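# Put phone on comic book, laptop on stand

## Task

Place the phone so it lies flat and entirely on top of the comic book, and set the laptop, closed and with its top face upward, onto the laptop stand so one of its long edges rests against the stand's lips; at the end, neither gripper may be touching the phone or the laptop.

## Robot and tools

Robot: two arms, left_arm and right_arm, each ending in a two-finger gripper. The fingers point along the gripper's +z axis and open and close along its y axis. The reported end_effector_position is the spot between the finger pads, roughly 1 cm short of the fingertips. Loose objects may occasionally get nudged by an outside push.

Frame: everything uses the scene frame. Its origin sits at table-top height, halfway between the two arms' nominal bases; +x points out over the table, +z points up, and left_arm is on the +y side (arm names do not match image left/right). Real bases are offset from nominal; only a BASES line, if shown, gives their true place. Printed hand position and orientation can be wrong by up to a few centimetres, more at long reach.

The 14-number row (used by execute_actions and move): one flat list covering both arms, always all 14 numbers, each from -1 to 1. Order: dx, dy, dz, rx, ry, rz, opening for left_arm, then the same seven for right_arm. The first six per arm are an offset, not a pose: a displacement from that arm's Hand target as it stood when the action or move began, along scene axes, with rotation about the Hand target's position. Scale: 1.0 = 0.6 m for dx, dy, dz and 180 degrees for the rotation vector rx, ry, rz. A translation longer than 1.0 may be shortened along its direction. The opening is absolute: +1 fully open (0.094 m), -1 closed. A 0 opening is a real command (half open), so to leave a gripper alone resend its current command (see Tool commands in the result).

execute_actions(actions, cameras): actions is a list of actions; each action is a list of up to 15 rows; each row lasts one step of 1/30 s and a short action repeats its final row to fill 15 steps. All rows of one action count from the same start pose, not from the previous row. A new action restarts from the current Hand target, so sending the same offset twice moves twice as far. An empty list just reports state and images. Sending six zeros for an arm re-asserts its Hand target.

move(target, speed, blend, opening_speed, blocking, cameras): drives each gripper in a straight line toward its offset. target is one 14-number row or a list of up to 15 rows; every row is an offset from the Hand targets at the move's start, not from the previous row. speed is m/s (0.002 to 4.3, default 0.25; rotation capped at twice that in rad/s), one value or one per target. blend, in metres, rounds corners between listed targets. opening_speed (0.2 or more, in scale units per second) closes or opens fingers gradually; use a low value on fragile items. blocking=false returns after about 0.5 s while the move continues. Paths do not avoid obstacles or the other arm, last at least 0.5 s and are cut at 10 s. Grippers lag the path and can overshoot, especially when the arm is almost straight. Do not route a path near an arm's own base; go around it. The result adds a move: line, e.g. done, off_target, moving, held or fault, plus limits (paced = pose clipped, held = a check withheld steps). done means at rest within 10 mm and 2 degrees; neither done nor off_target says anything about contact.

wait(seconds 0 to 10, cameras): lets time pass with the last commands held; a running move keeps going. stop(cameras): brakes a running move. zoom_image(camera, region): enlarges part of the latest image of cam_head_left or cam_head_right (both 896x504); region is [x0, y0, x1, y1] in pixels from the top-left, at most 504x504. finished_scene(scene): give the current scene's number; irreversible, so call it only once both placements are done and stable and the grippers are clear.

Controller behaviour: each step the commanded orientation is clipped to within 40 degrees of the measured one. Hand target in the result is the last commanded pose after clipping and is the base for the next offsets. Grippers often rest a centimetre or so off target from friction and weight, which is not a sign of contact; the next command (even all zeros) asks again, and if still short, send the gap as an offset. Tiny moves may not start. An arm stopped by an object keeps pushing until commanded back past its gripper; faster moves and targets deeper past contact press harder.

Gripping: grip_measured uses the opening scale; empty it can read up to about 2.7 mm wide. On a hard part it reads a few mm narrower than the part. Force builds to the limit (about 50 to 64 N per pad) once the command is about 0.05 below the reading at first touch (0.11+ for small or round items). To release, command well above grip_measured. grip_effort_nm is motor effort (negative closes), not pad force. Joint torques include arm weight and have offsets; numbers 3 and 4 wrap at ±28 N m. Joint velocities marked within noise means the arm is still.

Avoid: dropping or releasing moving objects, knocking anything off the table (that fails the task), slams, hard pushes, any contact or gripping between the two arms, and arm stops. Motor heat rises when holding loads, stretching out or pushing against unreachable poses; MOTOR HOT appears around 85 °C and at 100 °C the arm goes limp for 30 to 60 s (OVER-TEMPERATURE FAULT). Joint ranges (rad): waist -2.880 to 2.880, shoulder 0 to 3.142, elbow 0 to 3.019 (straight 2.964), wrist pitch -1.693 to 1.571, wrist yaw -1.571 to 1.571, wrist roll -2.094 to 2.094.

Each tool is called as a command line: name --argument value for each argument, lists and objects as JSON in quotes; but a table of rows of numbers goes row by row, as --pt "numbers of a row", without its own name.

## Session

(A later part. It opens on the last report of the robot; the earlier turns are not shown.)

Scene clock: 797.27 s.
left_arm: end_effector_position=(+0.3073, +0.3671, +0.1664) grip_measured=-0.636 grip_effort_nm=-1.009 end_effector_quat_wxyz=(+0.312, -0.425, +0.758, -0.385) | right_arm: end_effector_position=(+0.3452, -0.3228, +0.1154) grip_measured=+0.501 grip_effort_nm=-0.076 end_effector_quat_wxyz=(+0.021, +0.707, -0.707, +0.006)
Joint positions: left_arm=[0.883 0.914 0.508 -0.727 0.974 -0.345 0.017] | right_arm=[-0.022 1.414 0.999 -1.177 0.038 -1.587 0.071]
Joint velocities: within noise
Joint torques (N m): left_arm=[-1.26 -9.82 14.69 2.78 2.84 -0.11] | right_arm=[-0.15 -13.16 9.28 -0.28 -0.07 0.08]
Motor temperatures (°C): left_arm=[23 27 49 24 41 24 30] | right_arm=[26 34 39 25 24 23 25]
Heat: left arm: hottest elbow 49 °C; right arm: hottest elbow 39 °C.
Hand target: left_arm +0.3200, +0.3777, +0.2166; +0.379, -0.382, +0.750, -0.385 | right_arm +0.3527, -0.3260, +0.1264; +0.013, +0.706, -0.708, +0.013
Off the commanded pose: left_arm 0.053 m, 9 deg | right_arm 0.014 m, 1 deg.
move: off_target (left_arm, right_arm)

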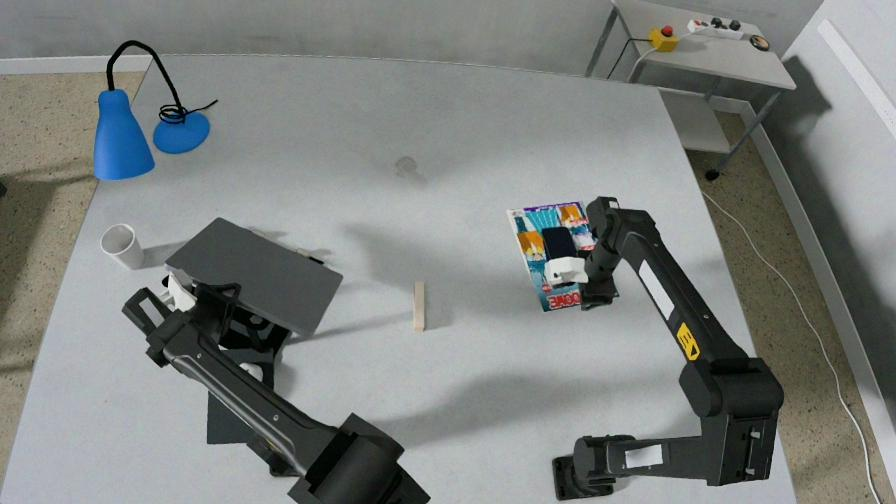

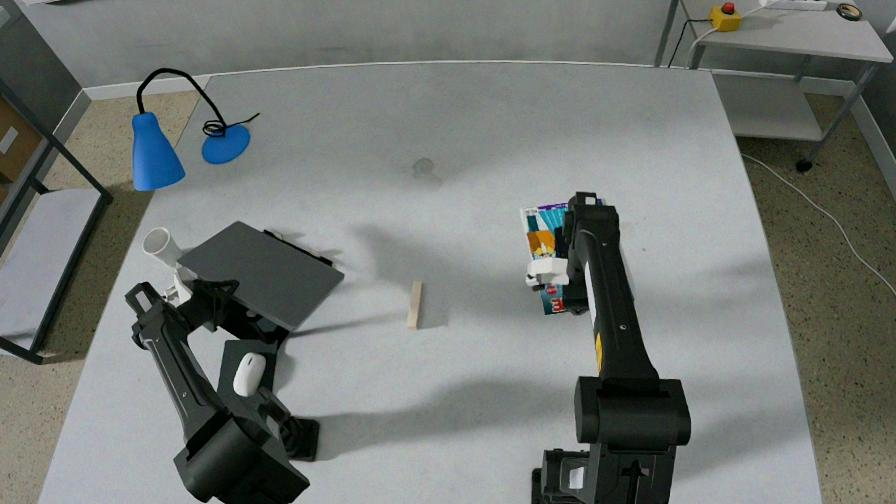

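move --target '[-0.025,0.005,-0.075,0,0,0,-0.9,0,0,0,0,0,0,0.5]' --speed 0.08

zoom_image --camera "cam_head_left" --region '[140, 180, 380, 400]'

zoom_image --camera "cam_head_right" --region '[140, 180, 380, 400]'

Scene clock: 805.43 s.
left_arm: end_effector_position=(+0.2988, +0.3687, +0.1533) grip_measured=-0.636 grip_effort_nm=-1.009 end_effector_quat_wxyz=(+0.339, -0.410, +0.752, -0.388) | right_arm: end_effector_position=(+0.3452, -0.3228, +0.1154) grip_measured=+0.501 grip_effort_nm=-0.076 end_effector_quat_wxyz=(+0.021, +0.707, -0.707, +0.006)
Joint positions: left_arm=[0.931 0.917 0.45 -0.658 1.024 -0.292 0.017] | right_arm=[-0.022 1.414 0.999 -1.177 0.038 -1.587 0.071]
Joint velocities: within noise
Joint torques (N m): left_arm=[-0.67 -5.48 11.67 2.76 2.05 0.24] | right_arm=[-0.21 -13.1 9.32 -0.28 -0.08 0.08]
Motor temperatures (°C): left_arm=[23 27 48 24 44 24 30] | right_arm=[26 34 39 25 24 23 25]
Heat: left arm: hottest elbow 48 °C; right arm: hottest elbow 39 °C.
Hand target: left_arm +0.3051, +0.3807, +0.1717; +0.379, -0.382, +0.750, -0.385 | right_arm +0.3527, -0.3260, +0.1264; +0.013, +0.706, -0.708, +0.013
Off the commanded pose: left_arm 0.023 m, 6 deg | right_arm 0.014 m, 1 deg.
move: off_target (left_arm, right_arm)

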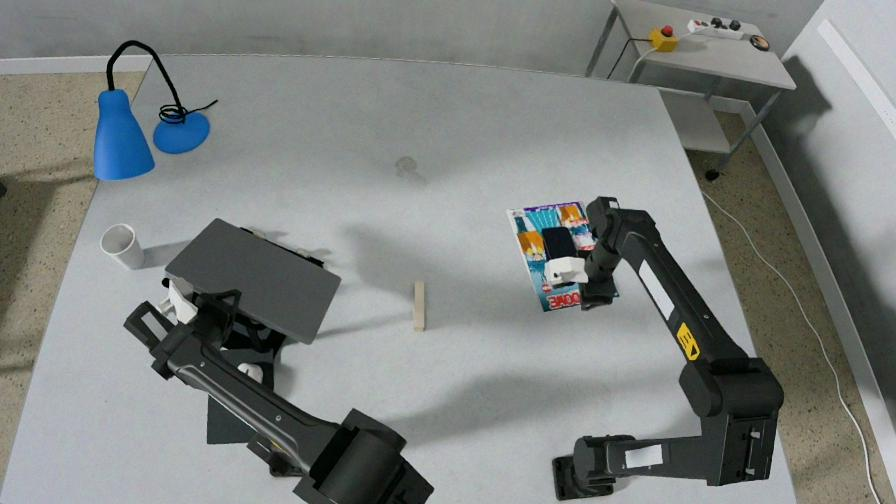

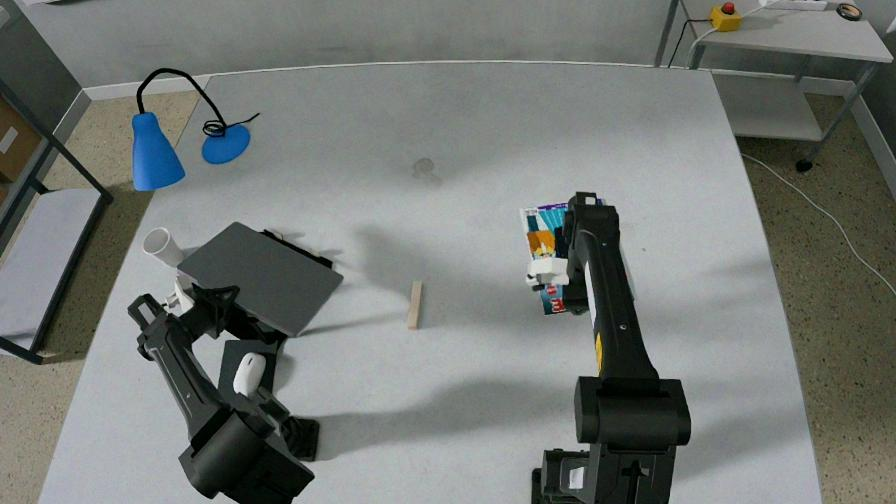

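Scaled by 2.100.

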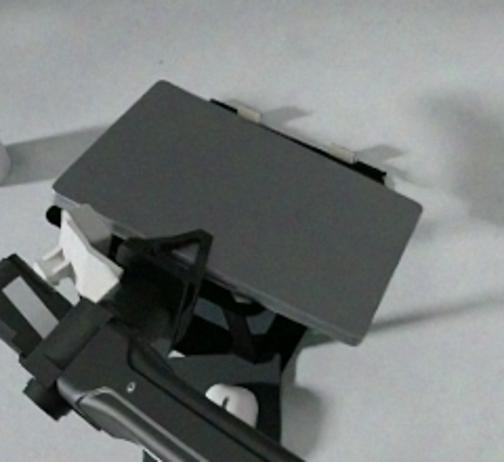

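Scaled by 2.100.

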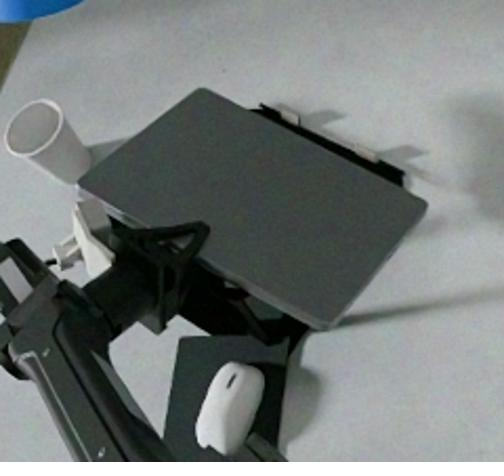

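move --target '[-0.005,-0.003,-0.04,0.007,0.015,0,-0.9,0,0,0,0,0,0,0.5]' --speed 0.08

zoom_image --camera "cam_head_left" --region '[140, 180, 380, 400]'

zoom_image --camera "cam_head_right" --region '[140, 180, 380, 400]'

Scene clock: 810.97 s.
left_arm: end_effector_position=(+0.2998, +0.3716, +0.1514) grip_measured=-0.637 grip_effort_nm=-1.009 end_effector_quat_wxyz=(+0.344, -0.407, +0.755, -0.381) | right_arm: end_effector_position=(+0.3452, -0.3228, +0.1154) grip_measured=+0.501 grip_effort_nm=-0.071 end_effector_quat_wxyz=(+0.021, +0.707, -0.707, +0.006)
Joint positions: left_arm=[0.932 0.922 0.447 -0.637 1.016 -0.288 0.017] | right_arm=[-0.022 1.414 0.999 -1.177 0.038 -1.587 0.071]
Joint velocities: within noise
Joint torques (N m): left_arm=[-0.26 -3.19 9.25 3.07 0.44 0.5] | right_arm=[-0.15 -13.1 9.29 -0.29 -0.09 0.09]
Motor temperatures (°C): left_arm=[23 27 47 24 44 24 30] | right_arm=[26 34 39 25 24 23 25]
Heat: left arm: hottest elbow 47 °C; right arm: hottest elbow 39 °C.
Hand target: left_arm +0.3020, +0.3790, +0.1476; +0.365, -0.387, +0.763, -0.367 | right_arm +0.3527, -0.3260, +0.1264; +0.013, +0.706, -0.708, +0.013
Off the commanded pose: left_arm 0.009 m, 4 deg | right_arm 0.014 m, 1 deg.
move: off_target (left_arm, right_arm)

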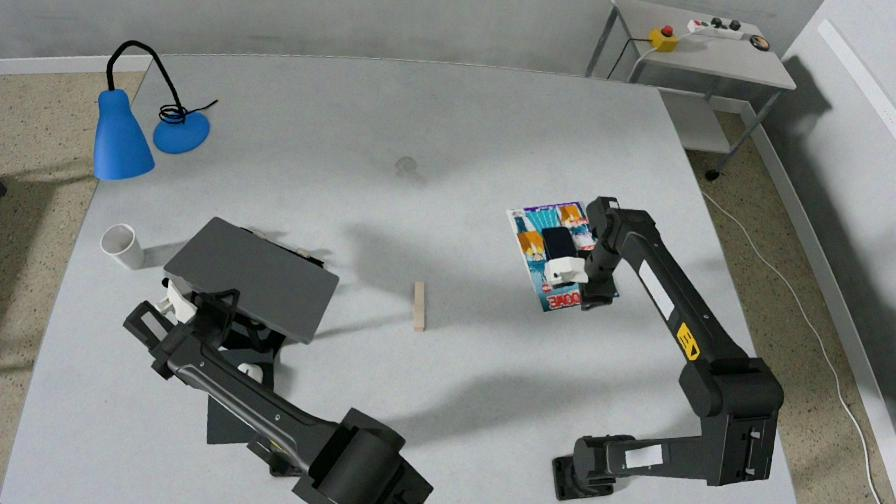

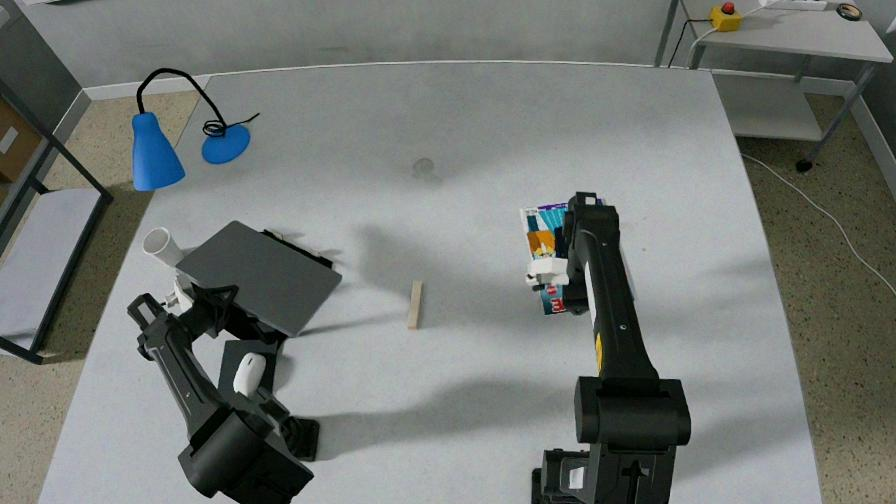

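Scaled by 2.100.

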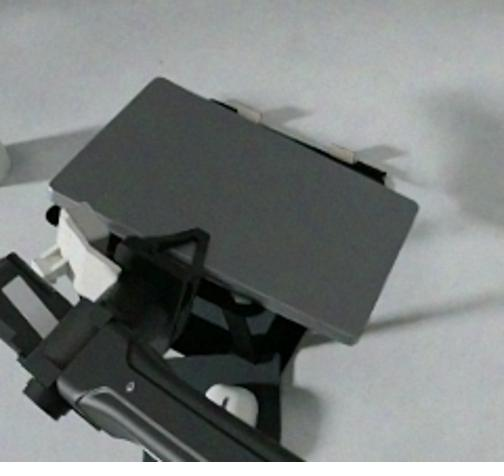

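Scaled by 2.100.

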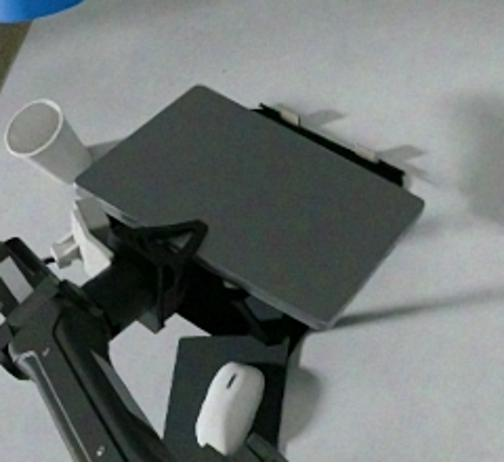

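move --target '[0,0,0.01,0.019,0.04,0,-0.9,0,0,0,0,0,0,0.5]' --speed 0.08

zoom_image --camera "cam_head_left" --region '[140, 180, 380, 400]'

zoom_image --camera "cam_head_right" --region '[140, 180, 380, 400]'

Scene clock: 815.10 s.
left_arm: end_effector_position=(+0.2988, +0.3713, +0.1459) grip_measured=-0.638 grip_effort_nm=-1.004 end_effector_quat_wxyz=(+0.310, -0.440, +0.763, -0.358) | right_arm: end_effector_position=(+0.3452, -0.3228, +0.1154) grip_measured=+0.501 grip_effort_nm=-0.076 end_effector_quat_wxyz=(+0.021, +0.707, -0.707, +0.006)
Joint positions: left_arm=[0.897 0.912 0.47 -0.695 0.917 -0.336 0.017] | right_arm=[-0.022 1.414 0.999 -1.177 0.038 -1.587 0.071]
Joint velocities: within noise
Joint torques (N m): left_arm=[-2.26 -5.95 12.89 0.31 -1.32 1.03] | right_arm=[-0.15 -13.1 9.32 -0.29 -0.09 0.09]
Motor temperatures (°C): left_arm=[23 27 46 24 42 24 30] | right_arm=[26 34 39 25 24 23 25]
Heat: left arm: hottest elbow 46 °C; right arm: hottest elbow 39 °C.
Hand target: left_arm +0.3021, +0.3789, +0.1537; +0.328, -0.398, +0.795, -0.320 | right_arm +0.3527, -0.3260, +0.1264; +0.013, +0.706, -0.708, +0.013
Off the commanded pose: left_arm 0.011 m, 8 deg | right_arm 0.014 m, 1 deg.
move: off_target (left_arm, right_arm)

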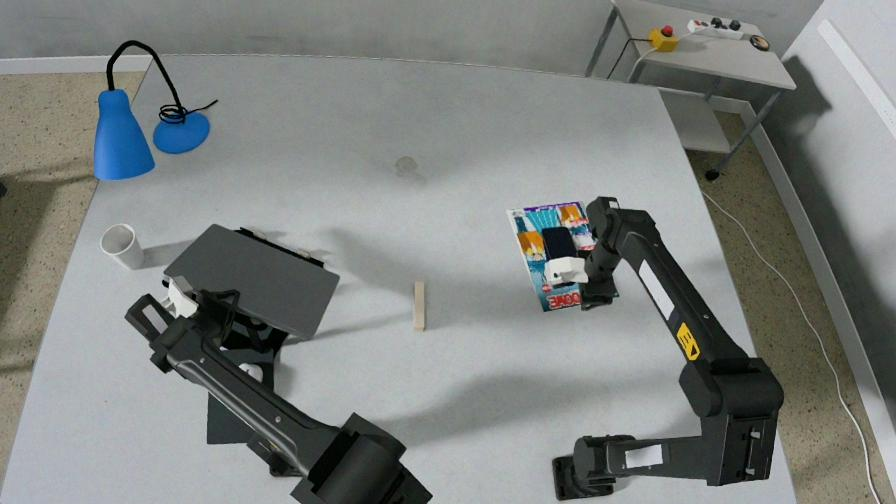

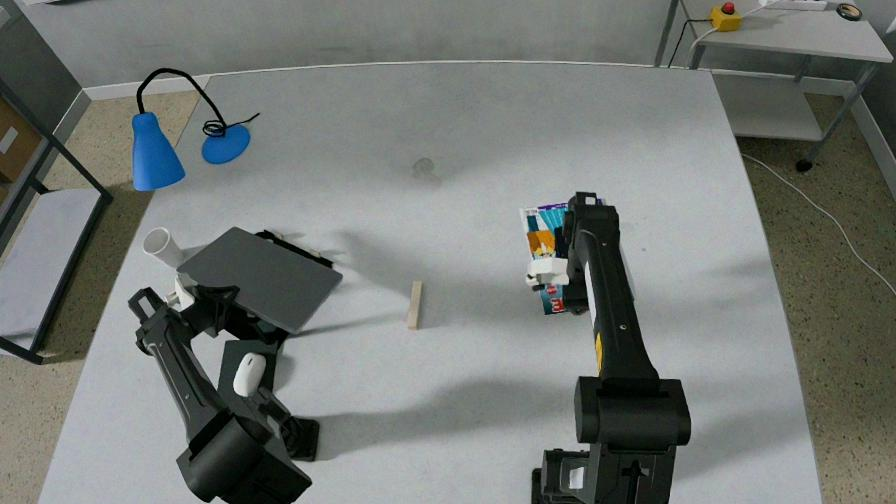

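Scaled by 2.100.

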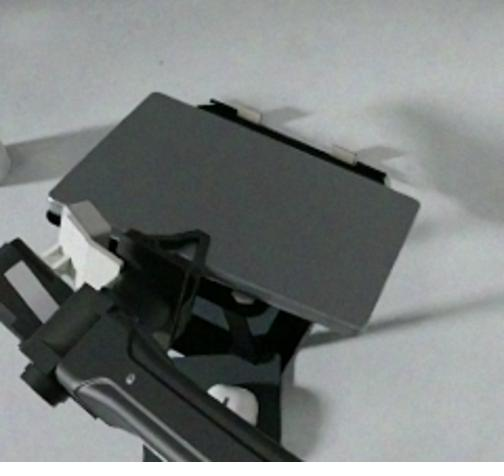

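Scaled by 2.100.

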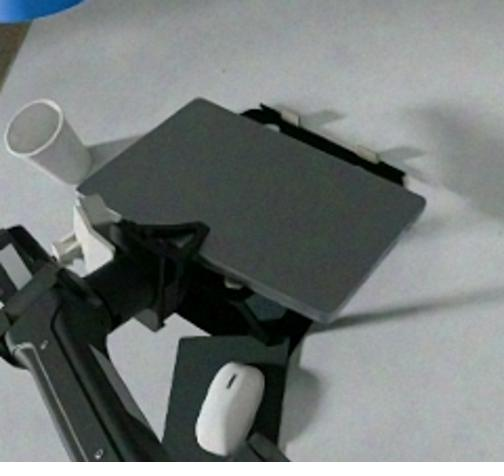

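move --target '[0,0,0,0,0,0,-0.5,0,0,0,0,0,0,0.5]' --opening_speed 0.25

zoom_image --camera "cam_head_left" --region '[140, 180, 380, 400]'

zoom_image --camera "cam_head_right" --region '[140, 180, 380, 400]'

Scene clock: 823.40 s.
left_arm: end_effector_position=(+0.2995, +0.3699, +0.1477) grip_measured=-0.502 grip_effort_nm=0.149 end_effector_quat_wxyz=(+0.315, -0.424, +0.776, -0.345) | right_arm: end_effector_position=(+0.3452, -0.3228, +0.1154) grip_measured=+0.501 grip_effort_nm=-0.076 end_effector_quat_wxyz=(+0.021, +0.707, -0.707, +0.006)
Joint positions: left_arm=[0.884 0.902 0.475 -0.705 0.898 -0.302 0.023] | right_arm=[-0.022 1.414 0.999 -1.177 0.038 -1.587 0.071]
Joint velocities: within noise
Joint torques (N m): left_arm=[-1.38 -4.19 12.68 0.75 -0.61 0.76] | right_arm=[-0.21 -13.04 9.28 -0.29 -0.09 0.08]
Motor temperatures (°C): left_arm=[23 27 45 24 41 25 30] | right_arm=[26 34 39 25 24 23 25]
Heat: left arm: hottest elbow 45 °C; right arm: hottest elbow 39 °C.
Hand target: left_arm +0.3021, +0.3790, +0.1537; +0.328, -0.398, +0.795, -0.319 | right_arm +0.3527, -0.3260, +0.1264; +0.013, +0.706, -0.708, +0.013
Off the commanded pose: left_arm 0.011 m, 5 deg | right_arm 0.014 m, 1 deg.
move: off_target (left_arm, right_arm)

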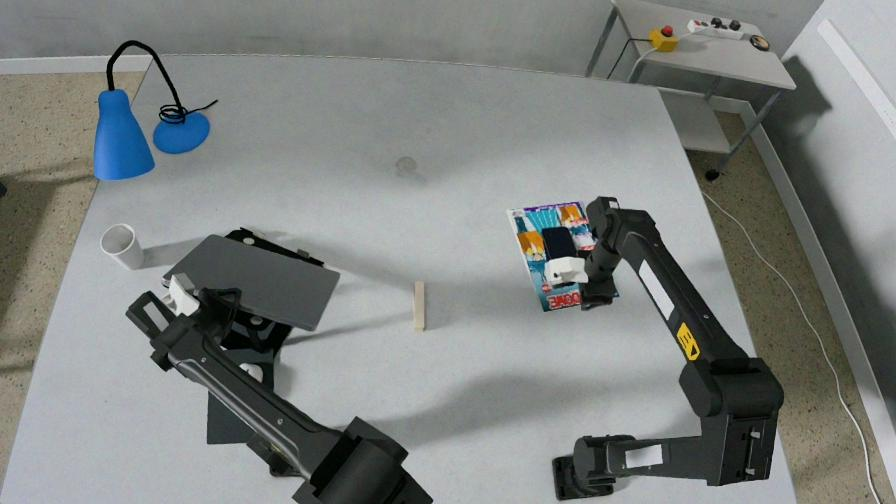

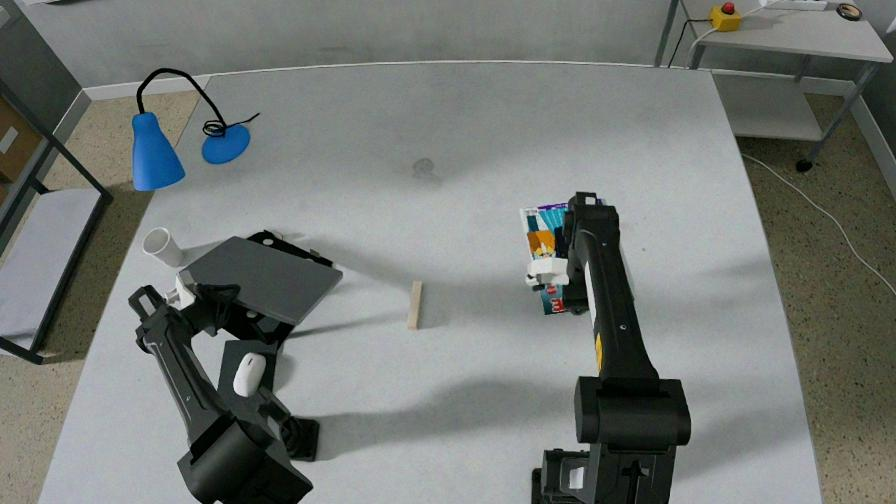

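Scaled by 2.100.

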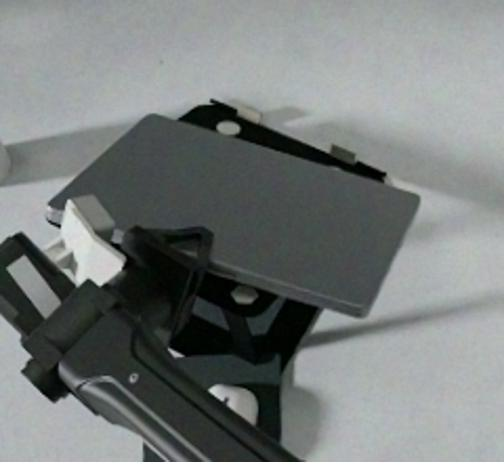

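Scaled by 2.100.

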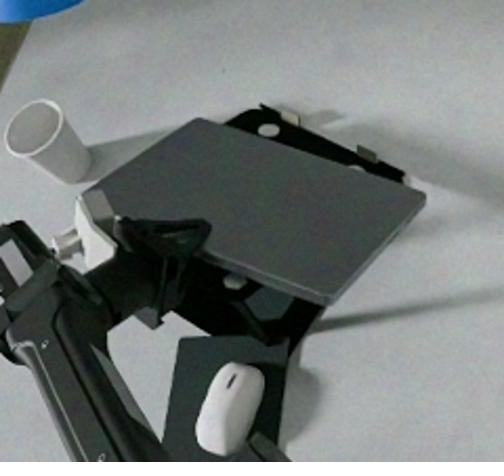

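move --pt "0 0 0.005 0 0 0 -0.3 0 0 0 0 0 0 0.5" --pt "-0.04 0.016 0.012 0 0 0 -0.3 0 0 0 0 0 0 0.5" --speed 0.06 --opening_speed 0.3

zoom_image --camera "cam_head_left" --region '[140, 180, 380, 400]'

zoom_image --camera "cam_head_right" --region '[140, 180, 380, 400]'

Scene clock: 837.07 s.
left_arm: end_effector_position=(+0.2804, +0.3763, +0.1581) grip_measured=-0.303 grip_effort_nm=0.188 end_effector_quat_wxyz=(+0.329, -0.388, +0.794, -0.332) | right_arm: end_effector_position=(+0.3452, -0.3228, +0.1154) grip_measured=+0.501 grip_effort_nm=-0.076 end_effector_quat_wxyz=(+0.021, +0.707, -0.707, +0.006)
Joint positions: left_arm=[0.975 0.889 0.507 -0.862 0.935 -0.072 0.033] | right_arm=[-0.022 1.414 0.999 -1.177 0.038 -1.587 0.071]
Joint velocities: within noise
Joint torques (N m): left_arm=[0.32 -3.49 12.49 0.16 -0.39 0.15] | right_arm=[-0.15 -13.1 9.29 -0.29 -0.08 0.08]
Motor temperatures (°C): left_arm=[23 27 44 24 38 25 29] | right_arm=[26 34 39 25 24 23 25]
Heat: left arm: hottest elbow 44 °C; right arm: hottest elbow 39 °C.
Hand target: left_arm +0.2780, +0.3885, +0.1607; +0.328, -0.398, +0.795, -0.320 | right_arm +0.3527, -0.3260, +0.1264; +0.013, +0.706, -0.708, +0.013
Off the commanded pose: left_arm 0.013 m, 2 deg | right_arm 0.014 m, 1 deg.
move: off_target (left_arm, right_arm)

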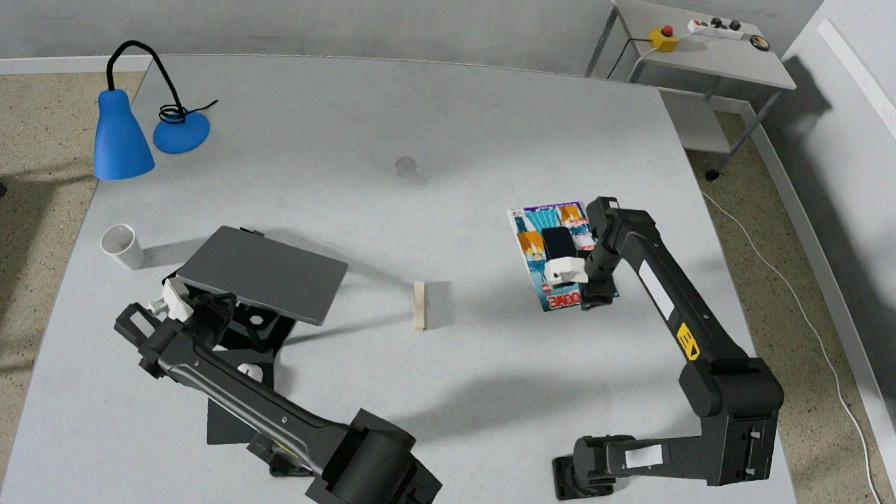

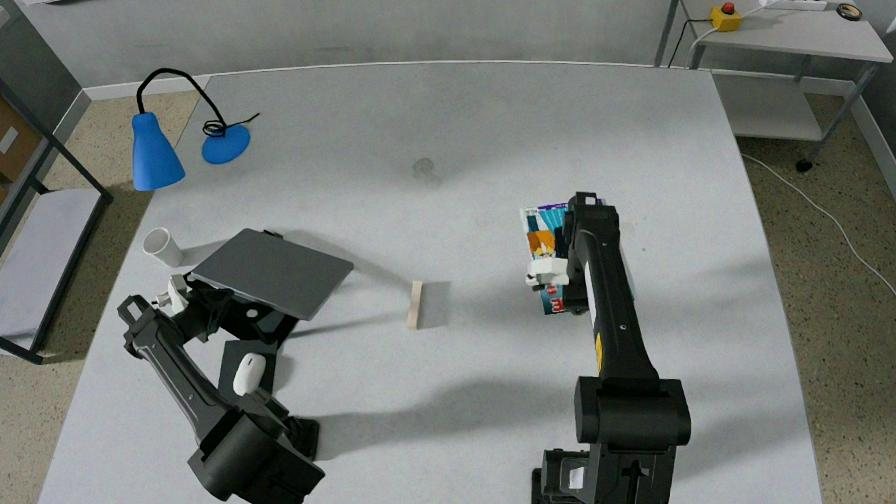

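Scaled by 2.100.

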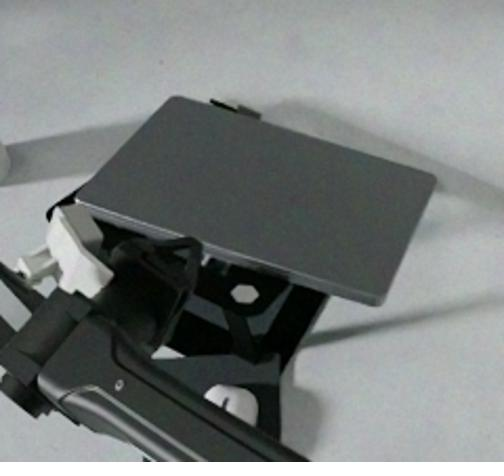

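Scaled by 2.100.

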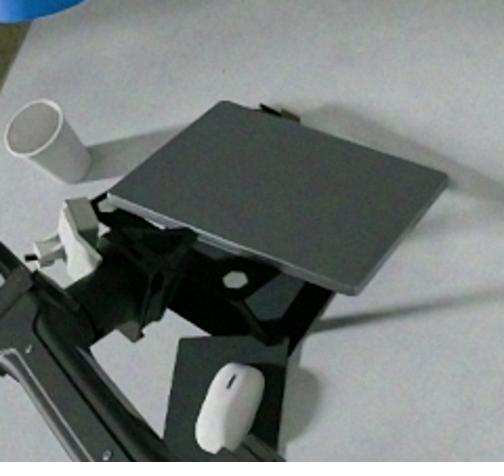

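zoom_image --camera "cam_head_left" --region '[210, 210, 370, 330]'

zoom_image --camera "cam_head_right" --region '[210, 210, 370, 330]'

Scaled by 3.150.

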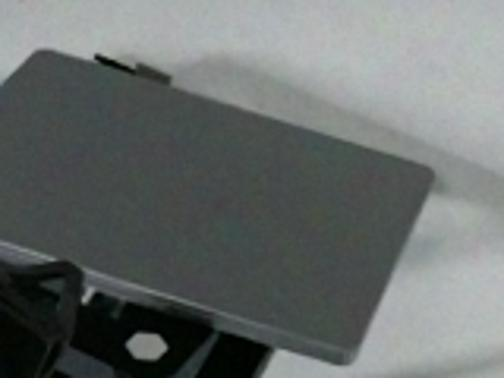

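Scaled by 3.150.

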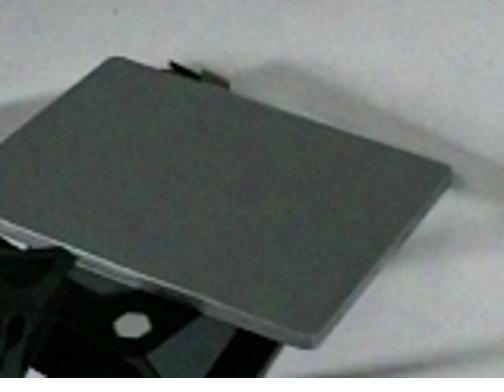

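move --target '[0.005,-0.01,0,0,0,0,-0.9,0,0,0,0,0,0,0.5]' --opening_speed 0.3

zoom_image --camera "cam_head_left" --region '[140, 180, 380, 400]'

zoom_image --camera "cam_head_right" --region '[140, 180, 380, 400]'

Scene clock: 845.73 s.
left_arm: end_effector_position=(+0.2786, +0.3789, +0.1548) grip_measured=-0.897 grip_effort_nm=-0.085 end_effector_quat_wxyz=(+0.322, -0.400, +0.795, -0.324) | right_arm: end_effector_position=(+0.3452, -0.3228, +0.1154) grip_measured=+0.501 grip_effort_nm=-0.071 end_effector_quat_wxyz=(+0.021, +0.707, -0.707, +0.006)
Joint positions: left_arm=[0.975 0.889 0.507 -0.862 0.908 -0.089 0.005] | right_arm=[-0.022 1.414 0.999 -1.177 0.038 -1.587 0.071]
Joint velocities: within noise
Joint torques (N m): left_arm=[-1.38 -4.37 11.43 0.95 0.35 0.02] | right_arm=[-0.03 -13.16 9.31 -0.29 -0.08 0.08]
Motor temperatures (°C): left_arm=[23 27 43 24 37 24 29] | right_arm=[26 34 39 25 24 23 25]
Heat: left arm: hottest elbow 43 °C; right arm: hottest elbow 39 °C.
Hand target: left_arm +0.2810, +0.3825, +0.1608; +0.328, -0.398, +0.795, -0.320 | right_arm +0.3527, -0.3260, +0.1264; +0.013, +0.706, -0.708, +0.013
Off the commanded pose: left_arm 0.007 m, 1 deg | right_arm 0.014 m, 1 deg.
move: off_target (right_arm)

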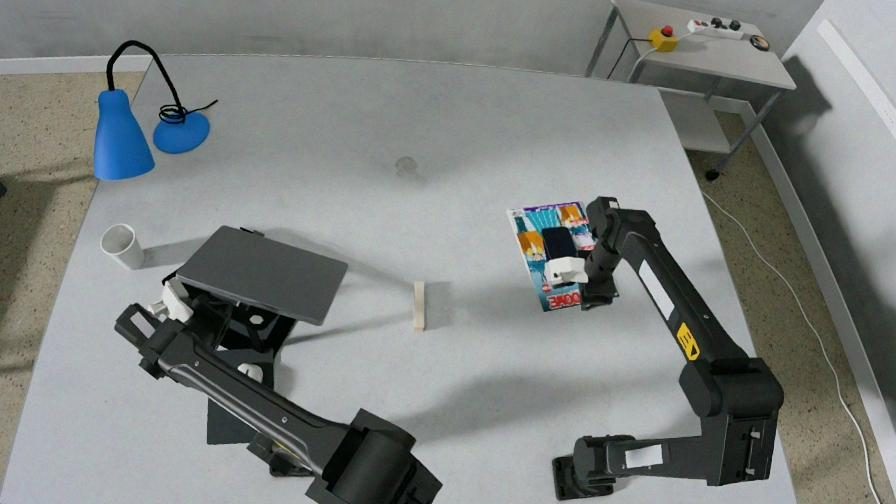

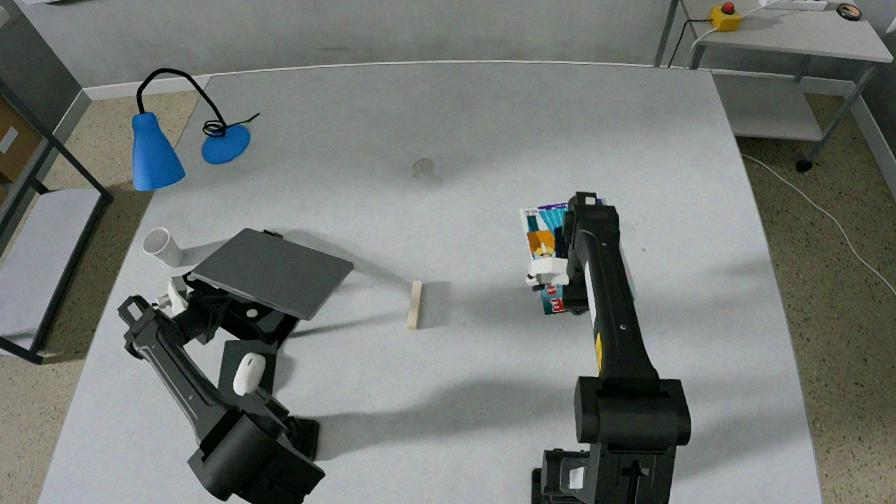

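Scaled by 2.100.

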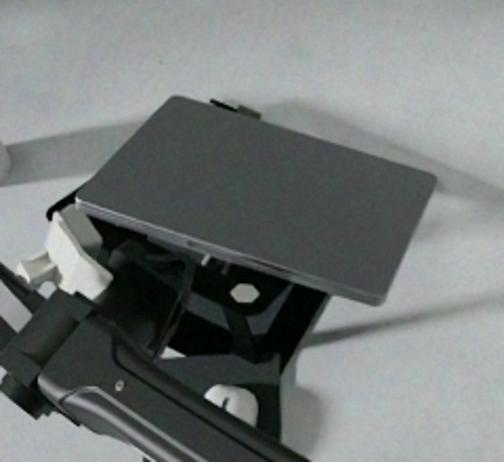

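Scaled by 2.100.

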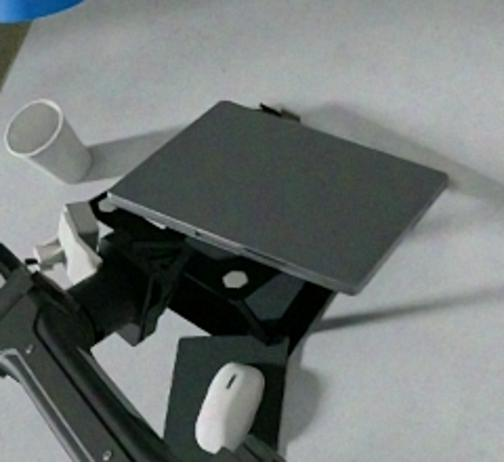

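move --target '[-0.008,0.003,-0.045,0,0,0,-0.9,0,0,0,0,0,0,0.5]' --speed 0.05

zoom_image --camera "cam_head_left" --region '[140, 180, 380, 400]'

zoom_image --camera "cam_head_right" --region '[140, 180, 380, 400]'

Scene clock: 873.97 s.
left_arm: end_effector_position=(+0.2811, +0.3820, +0.1472) grip_measured=-0.898 grip_effort_nm=-0.051 end_effector_quat_wxyz=(+0.334, -0.390, +0.796, -0.322) | right_arm: end_effector_position=(+0.3452, -0.3228, +0.1154) grip_measured=+0.501 grip_effort_nm=-0.076 end_effector_quat_wxyz=(+0.021, +0.707, -0.707, +0.006)
Joint positions: left_arm=[0.979 0.91 0.488 -0.805 0.921 -0.076 0.005] | right_arm=[-0.022 1.414 0.999 -1.177 0.038 -1.587 0.071]
Joint velocities: within noise
Joint torques (N m): left_arm=[-0.62 -2.78 8.18 1.39 0.17 0.23] | right_arm=[-0.15 -13.1 9.29 -0.28 -0.08 0.09]
Motor temperatures (°C): left_arm=[23 26 42 24 35 24 29] | right_arm=[26 34 40 25 24 23 25]
Heat: left arm: hottest elbow 42 °C; right arm: hottest elbow 40 °C.
Hand target: left_arm +0.2762, +0.3843, +0.1339; +0.328, -0.398, +0.795, -0.320 | right_arm +0.3527, -0.3260, +0.1264; +0.013, +0.706, -0.708, +0.013
Off the commanded pose: left_arm 0.014 m, 1 deg | right_arm 0.014 m, 1 deg.
move: off_target (left_arm, right_arm)

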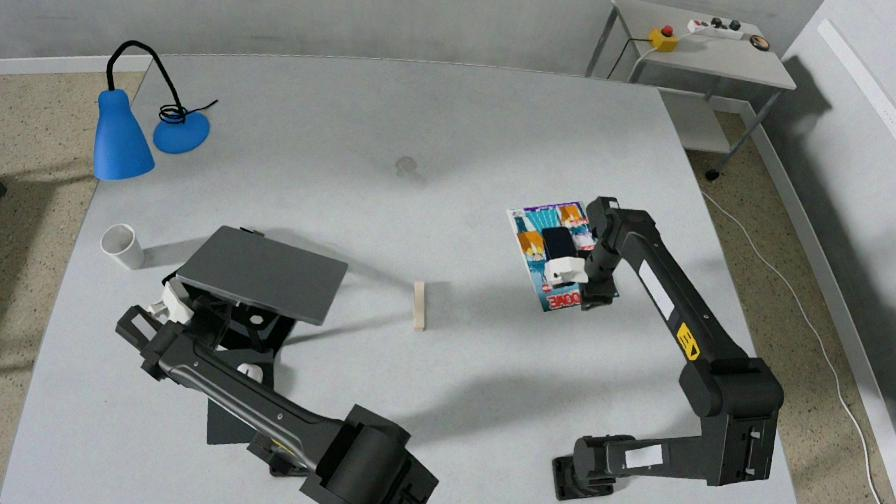

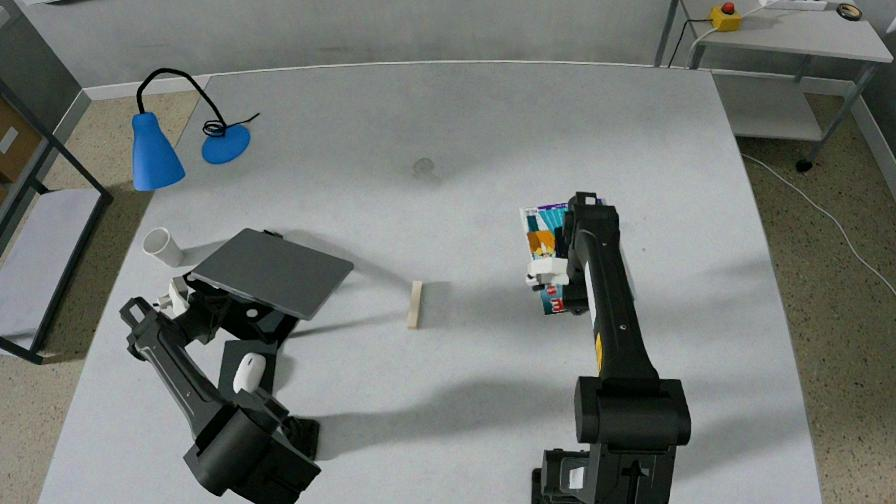

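Scaled by 2.100.

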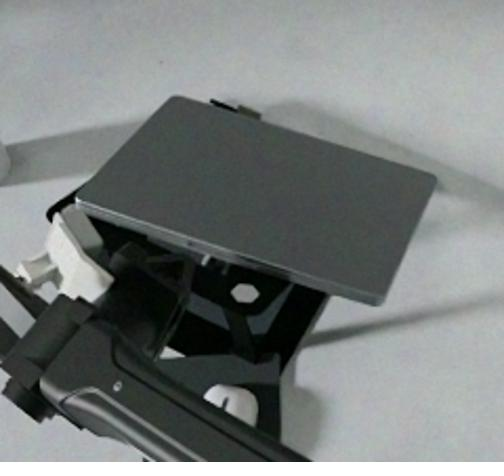

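Scaled by 2.100.

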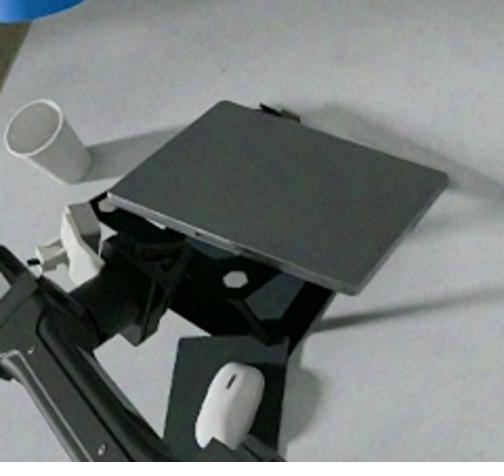

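move --pt "-0.1 0.04 0.04 0 0 0 -0.9 0 0 0 0 0 0 0.5" --pt "-0.08 0.0 0.45 0.1 0.08 -0.14 -0.9 0 0 0 0 0 0 0.5" --pt "0.1 -0.15 0.45 0.258 0.196 -0.357 -0.9 0 0 0 0 0 0 0.5" --speed '[0.1,0.25,0.25]' --blend 0.02

zoom_image --camera "cam_head_left" --region '[140, 180, 380, 400]'

zoom_image --camera "cam_head_right" --region '[140, 180, 380, 400]'

Scene clock: 902.90 s.
left_arm: end_effector_position=(+0.3276, +0.2969, +0.3743) grip_measured=-0.900 grip_effort_nm=-0.002 end_effector_quat_wxyz=(+0.109, +0.134, +0.984, +0.038) | right_arm: end_effector_position=(+0.3452, -0.3228, +0.1154) grip_measured=+0.501 grip_effort_nm=-0.076 end_effector_quat_wxyz=(+0.021, +0.707, -0.707, +0.006)
Joint positions: left_arm=[0.151 1.028 1.358 -1.67 -0.004 0.45 0.005] | right_arm=[-0.022 1.414 0.999 -1.177 0.038 -1.587 0.071]
Joint velocities: within noise
Joint torques (N m): left_arm=[-2.73 -5.54 17.24 0.27 -0.12 0.09] | right_arm=[-0.09 -13.1 9.28 -0.28 -0.09 0.08]
Motor temperatures (°C): left_arm=[23 26 42 24 34 24 28] | right_arm=[26 34 40 25 24 23 25]
Heat: left arm: hottest elbow 42 °C; right arm: hottest elbow 40 °C.
Hand target: left_arm +0.3362, +0.2943, +0.4038; +0.000, +0.146, +0.989, +0.004 | right_arm +0.3527, -0.3260, +0.1264; +0.013, +0.706, -0.708, +0.013
Off the commanded pose: left_arm 0.031 m, 13 deg | right_arm 0.014 m, 1 deg.
joint sent to its limit (left arm) — joint 4 (wrist pitch), lower limit. The joint targets are off in orientation, not in position.
move: off_target (left_arm, right_arm)

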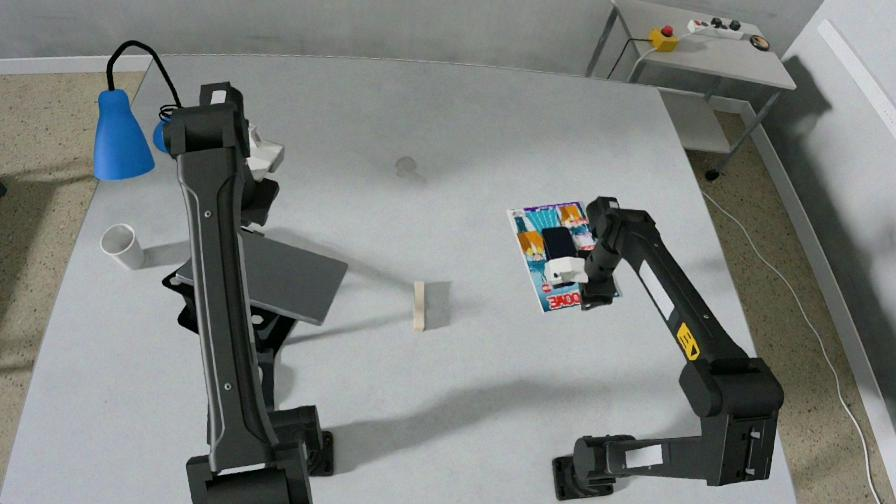

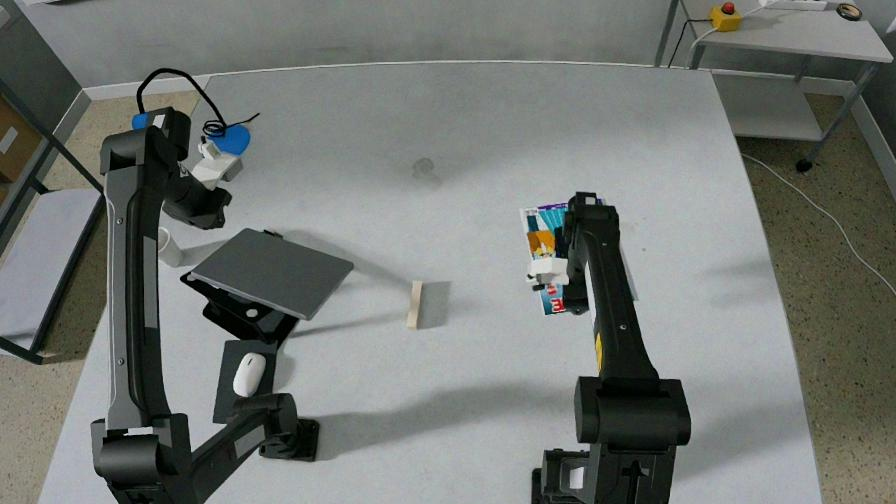

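Scaled by 2.100.

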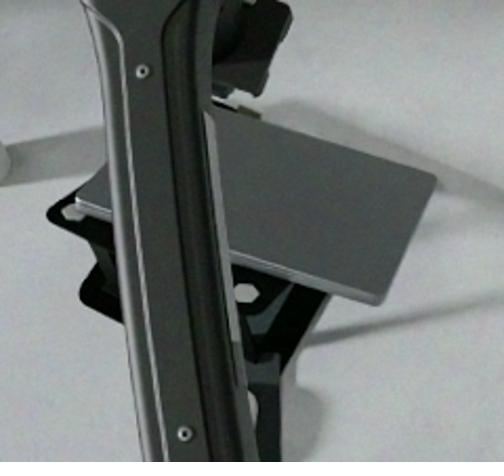

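Scaled by 2.100.

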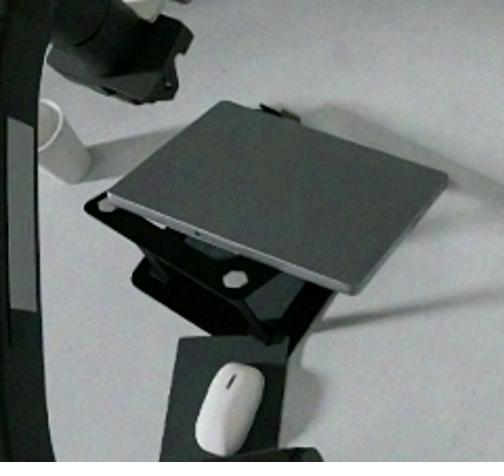

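move --target '[0.258,-0.18,-0.17,0,0,0,-0.9,0,0,0,0,0,0,0.5]' --speed 0.25

zoom_image --camera "cam_head_left" --region '[140, 180, 380, 400]'

zoom_image --camera "cam_head_right" --region '[140, 180, 380, 400]'

Scene clock: 908.27 s.
left_arm: end_effector_position=(+0.4774, +0.1927, +0.2755) grip_measured=-0.900 grip_effort_nm=-0.002 end_effector_quat_wxyz=(-0.029, +0.146, +0.989, +0.004) | right_arm: end_effector_position=(+0.3452, -0.3228, +0.1154) grip_measured=+0.501 grip_effort_nm=-0.071 end_effector_quat_wxyz=(+0.021, +0.707, -0.707, +0.006)
Joint positions: left_arm=[-0.143 1.55 1.577 -1.655 -0.009 0.179 0.005] | right_arm=[-0.022 1.414 0.999 -1.177 0.038 -1.587 0.071]
Joint velocities: within noise
Joint torques (N m): left_arm=[-2.9 -14.97 16.76 -0.12 0.09 -0.06] | right_arm=[-0.15 -13.1 9.32 -0.29 -0.08 0.09]
Motor temperatures (°C): left_arm=[23 26 43 24 34 24 28] | right_arm=[26 34 40 25 24 23 25]
Heat: left arm: hottest elbow 43 °C; right arm: hottest elbow 40 °C.
Hand target: left_arm +0.4911, +0.1863, +0.3020; +0.001, +0.146, +0.989, +0.004 | right_arm +0.3527, -0.3260, +0.1264; +0.013, +0.706, -0.708, +0.013
Off the commanded pose: left_arm 0.030 m, 3 deg | right_arm 0.014 m, 1 deg.
move: off_target (left_arm, right_arm)

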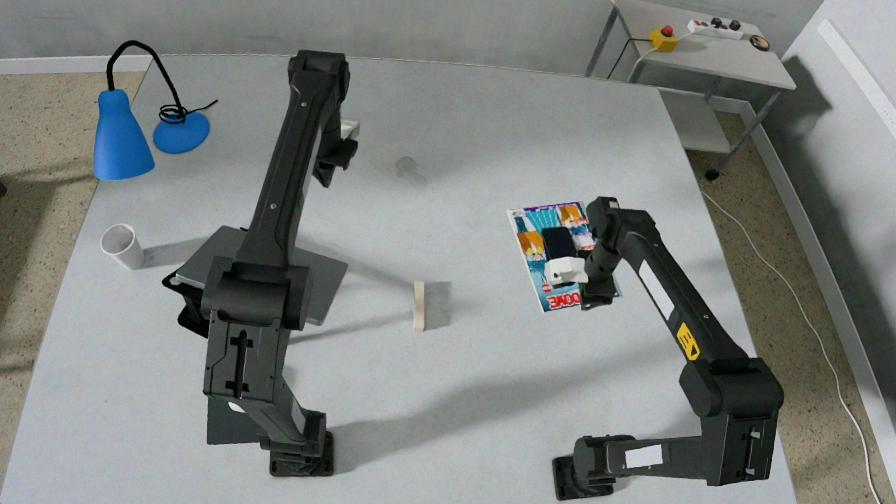

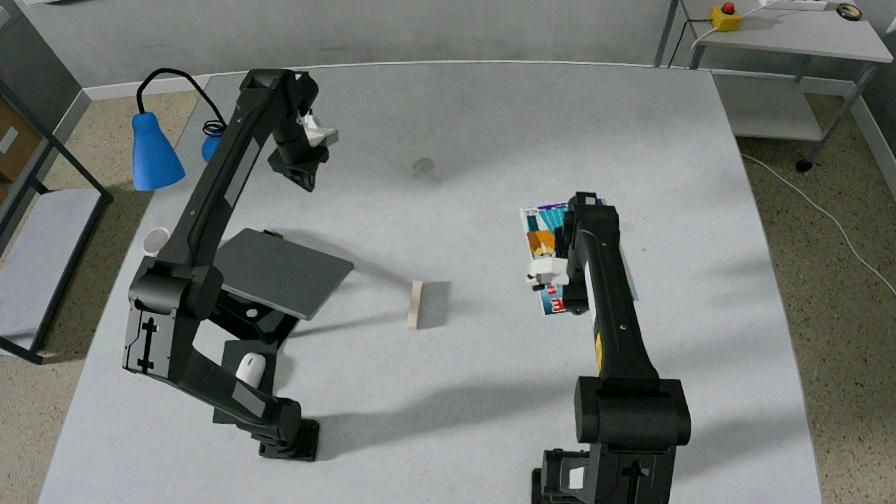

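Scaled by 2.100.

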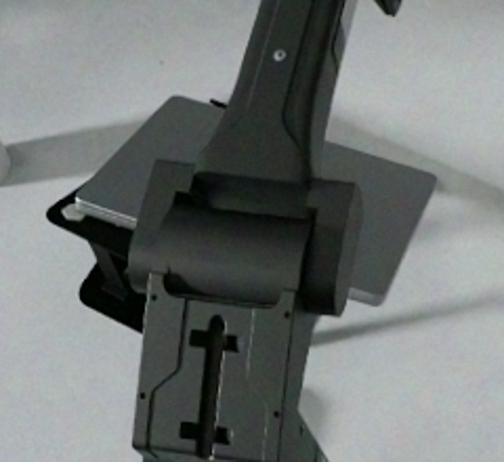

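Scaled by 2.100.

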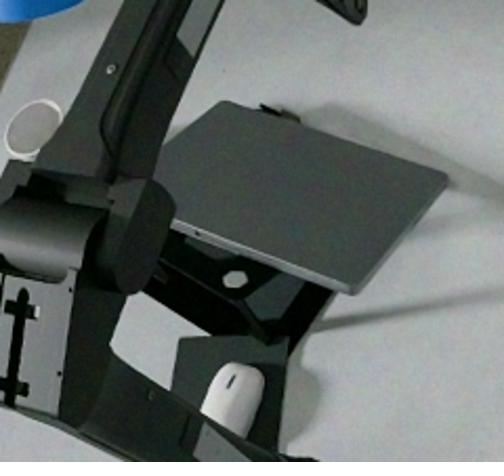

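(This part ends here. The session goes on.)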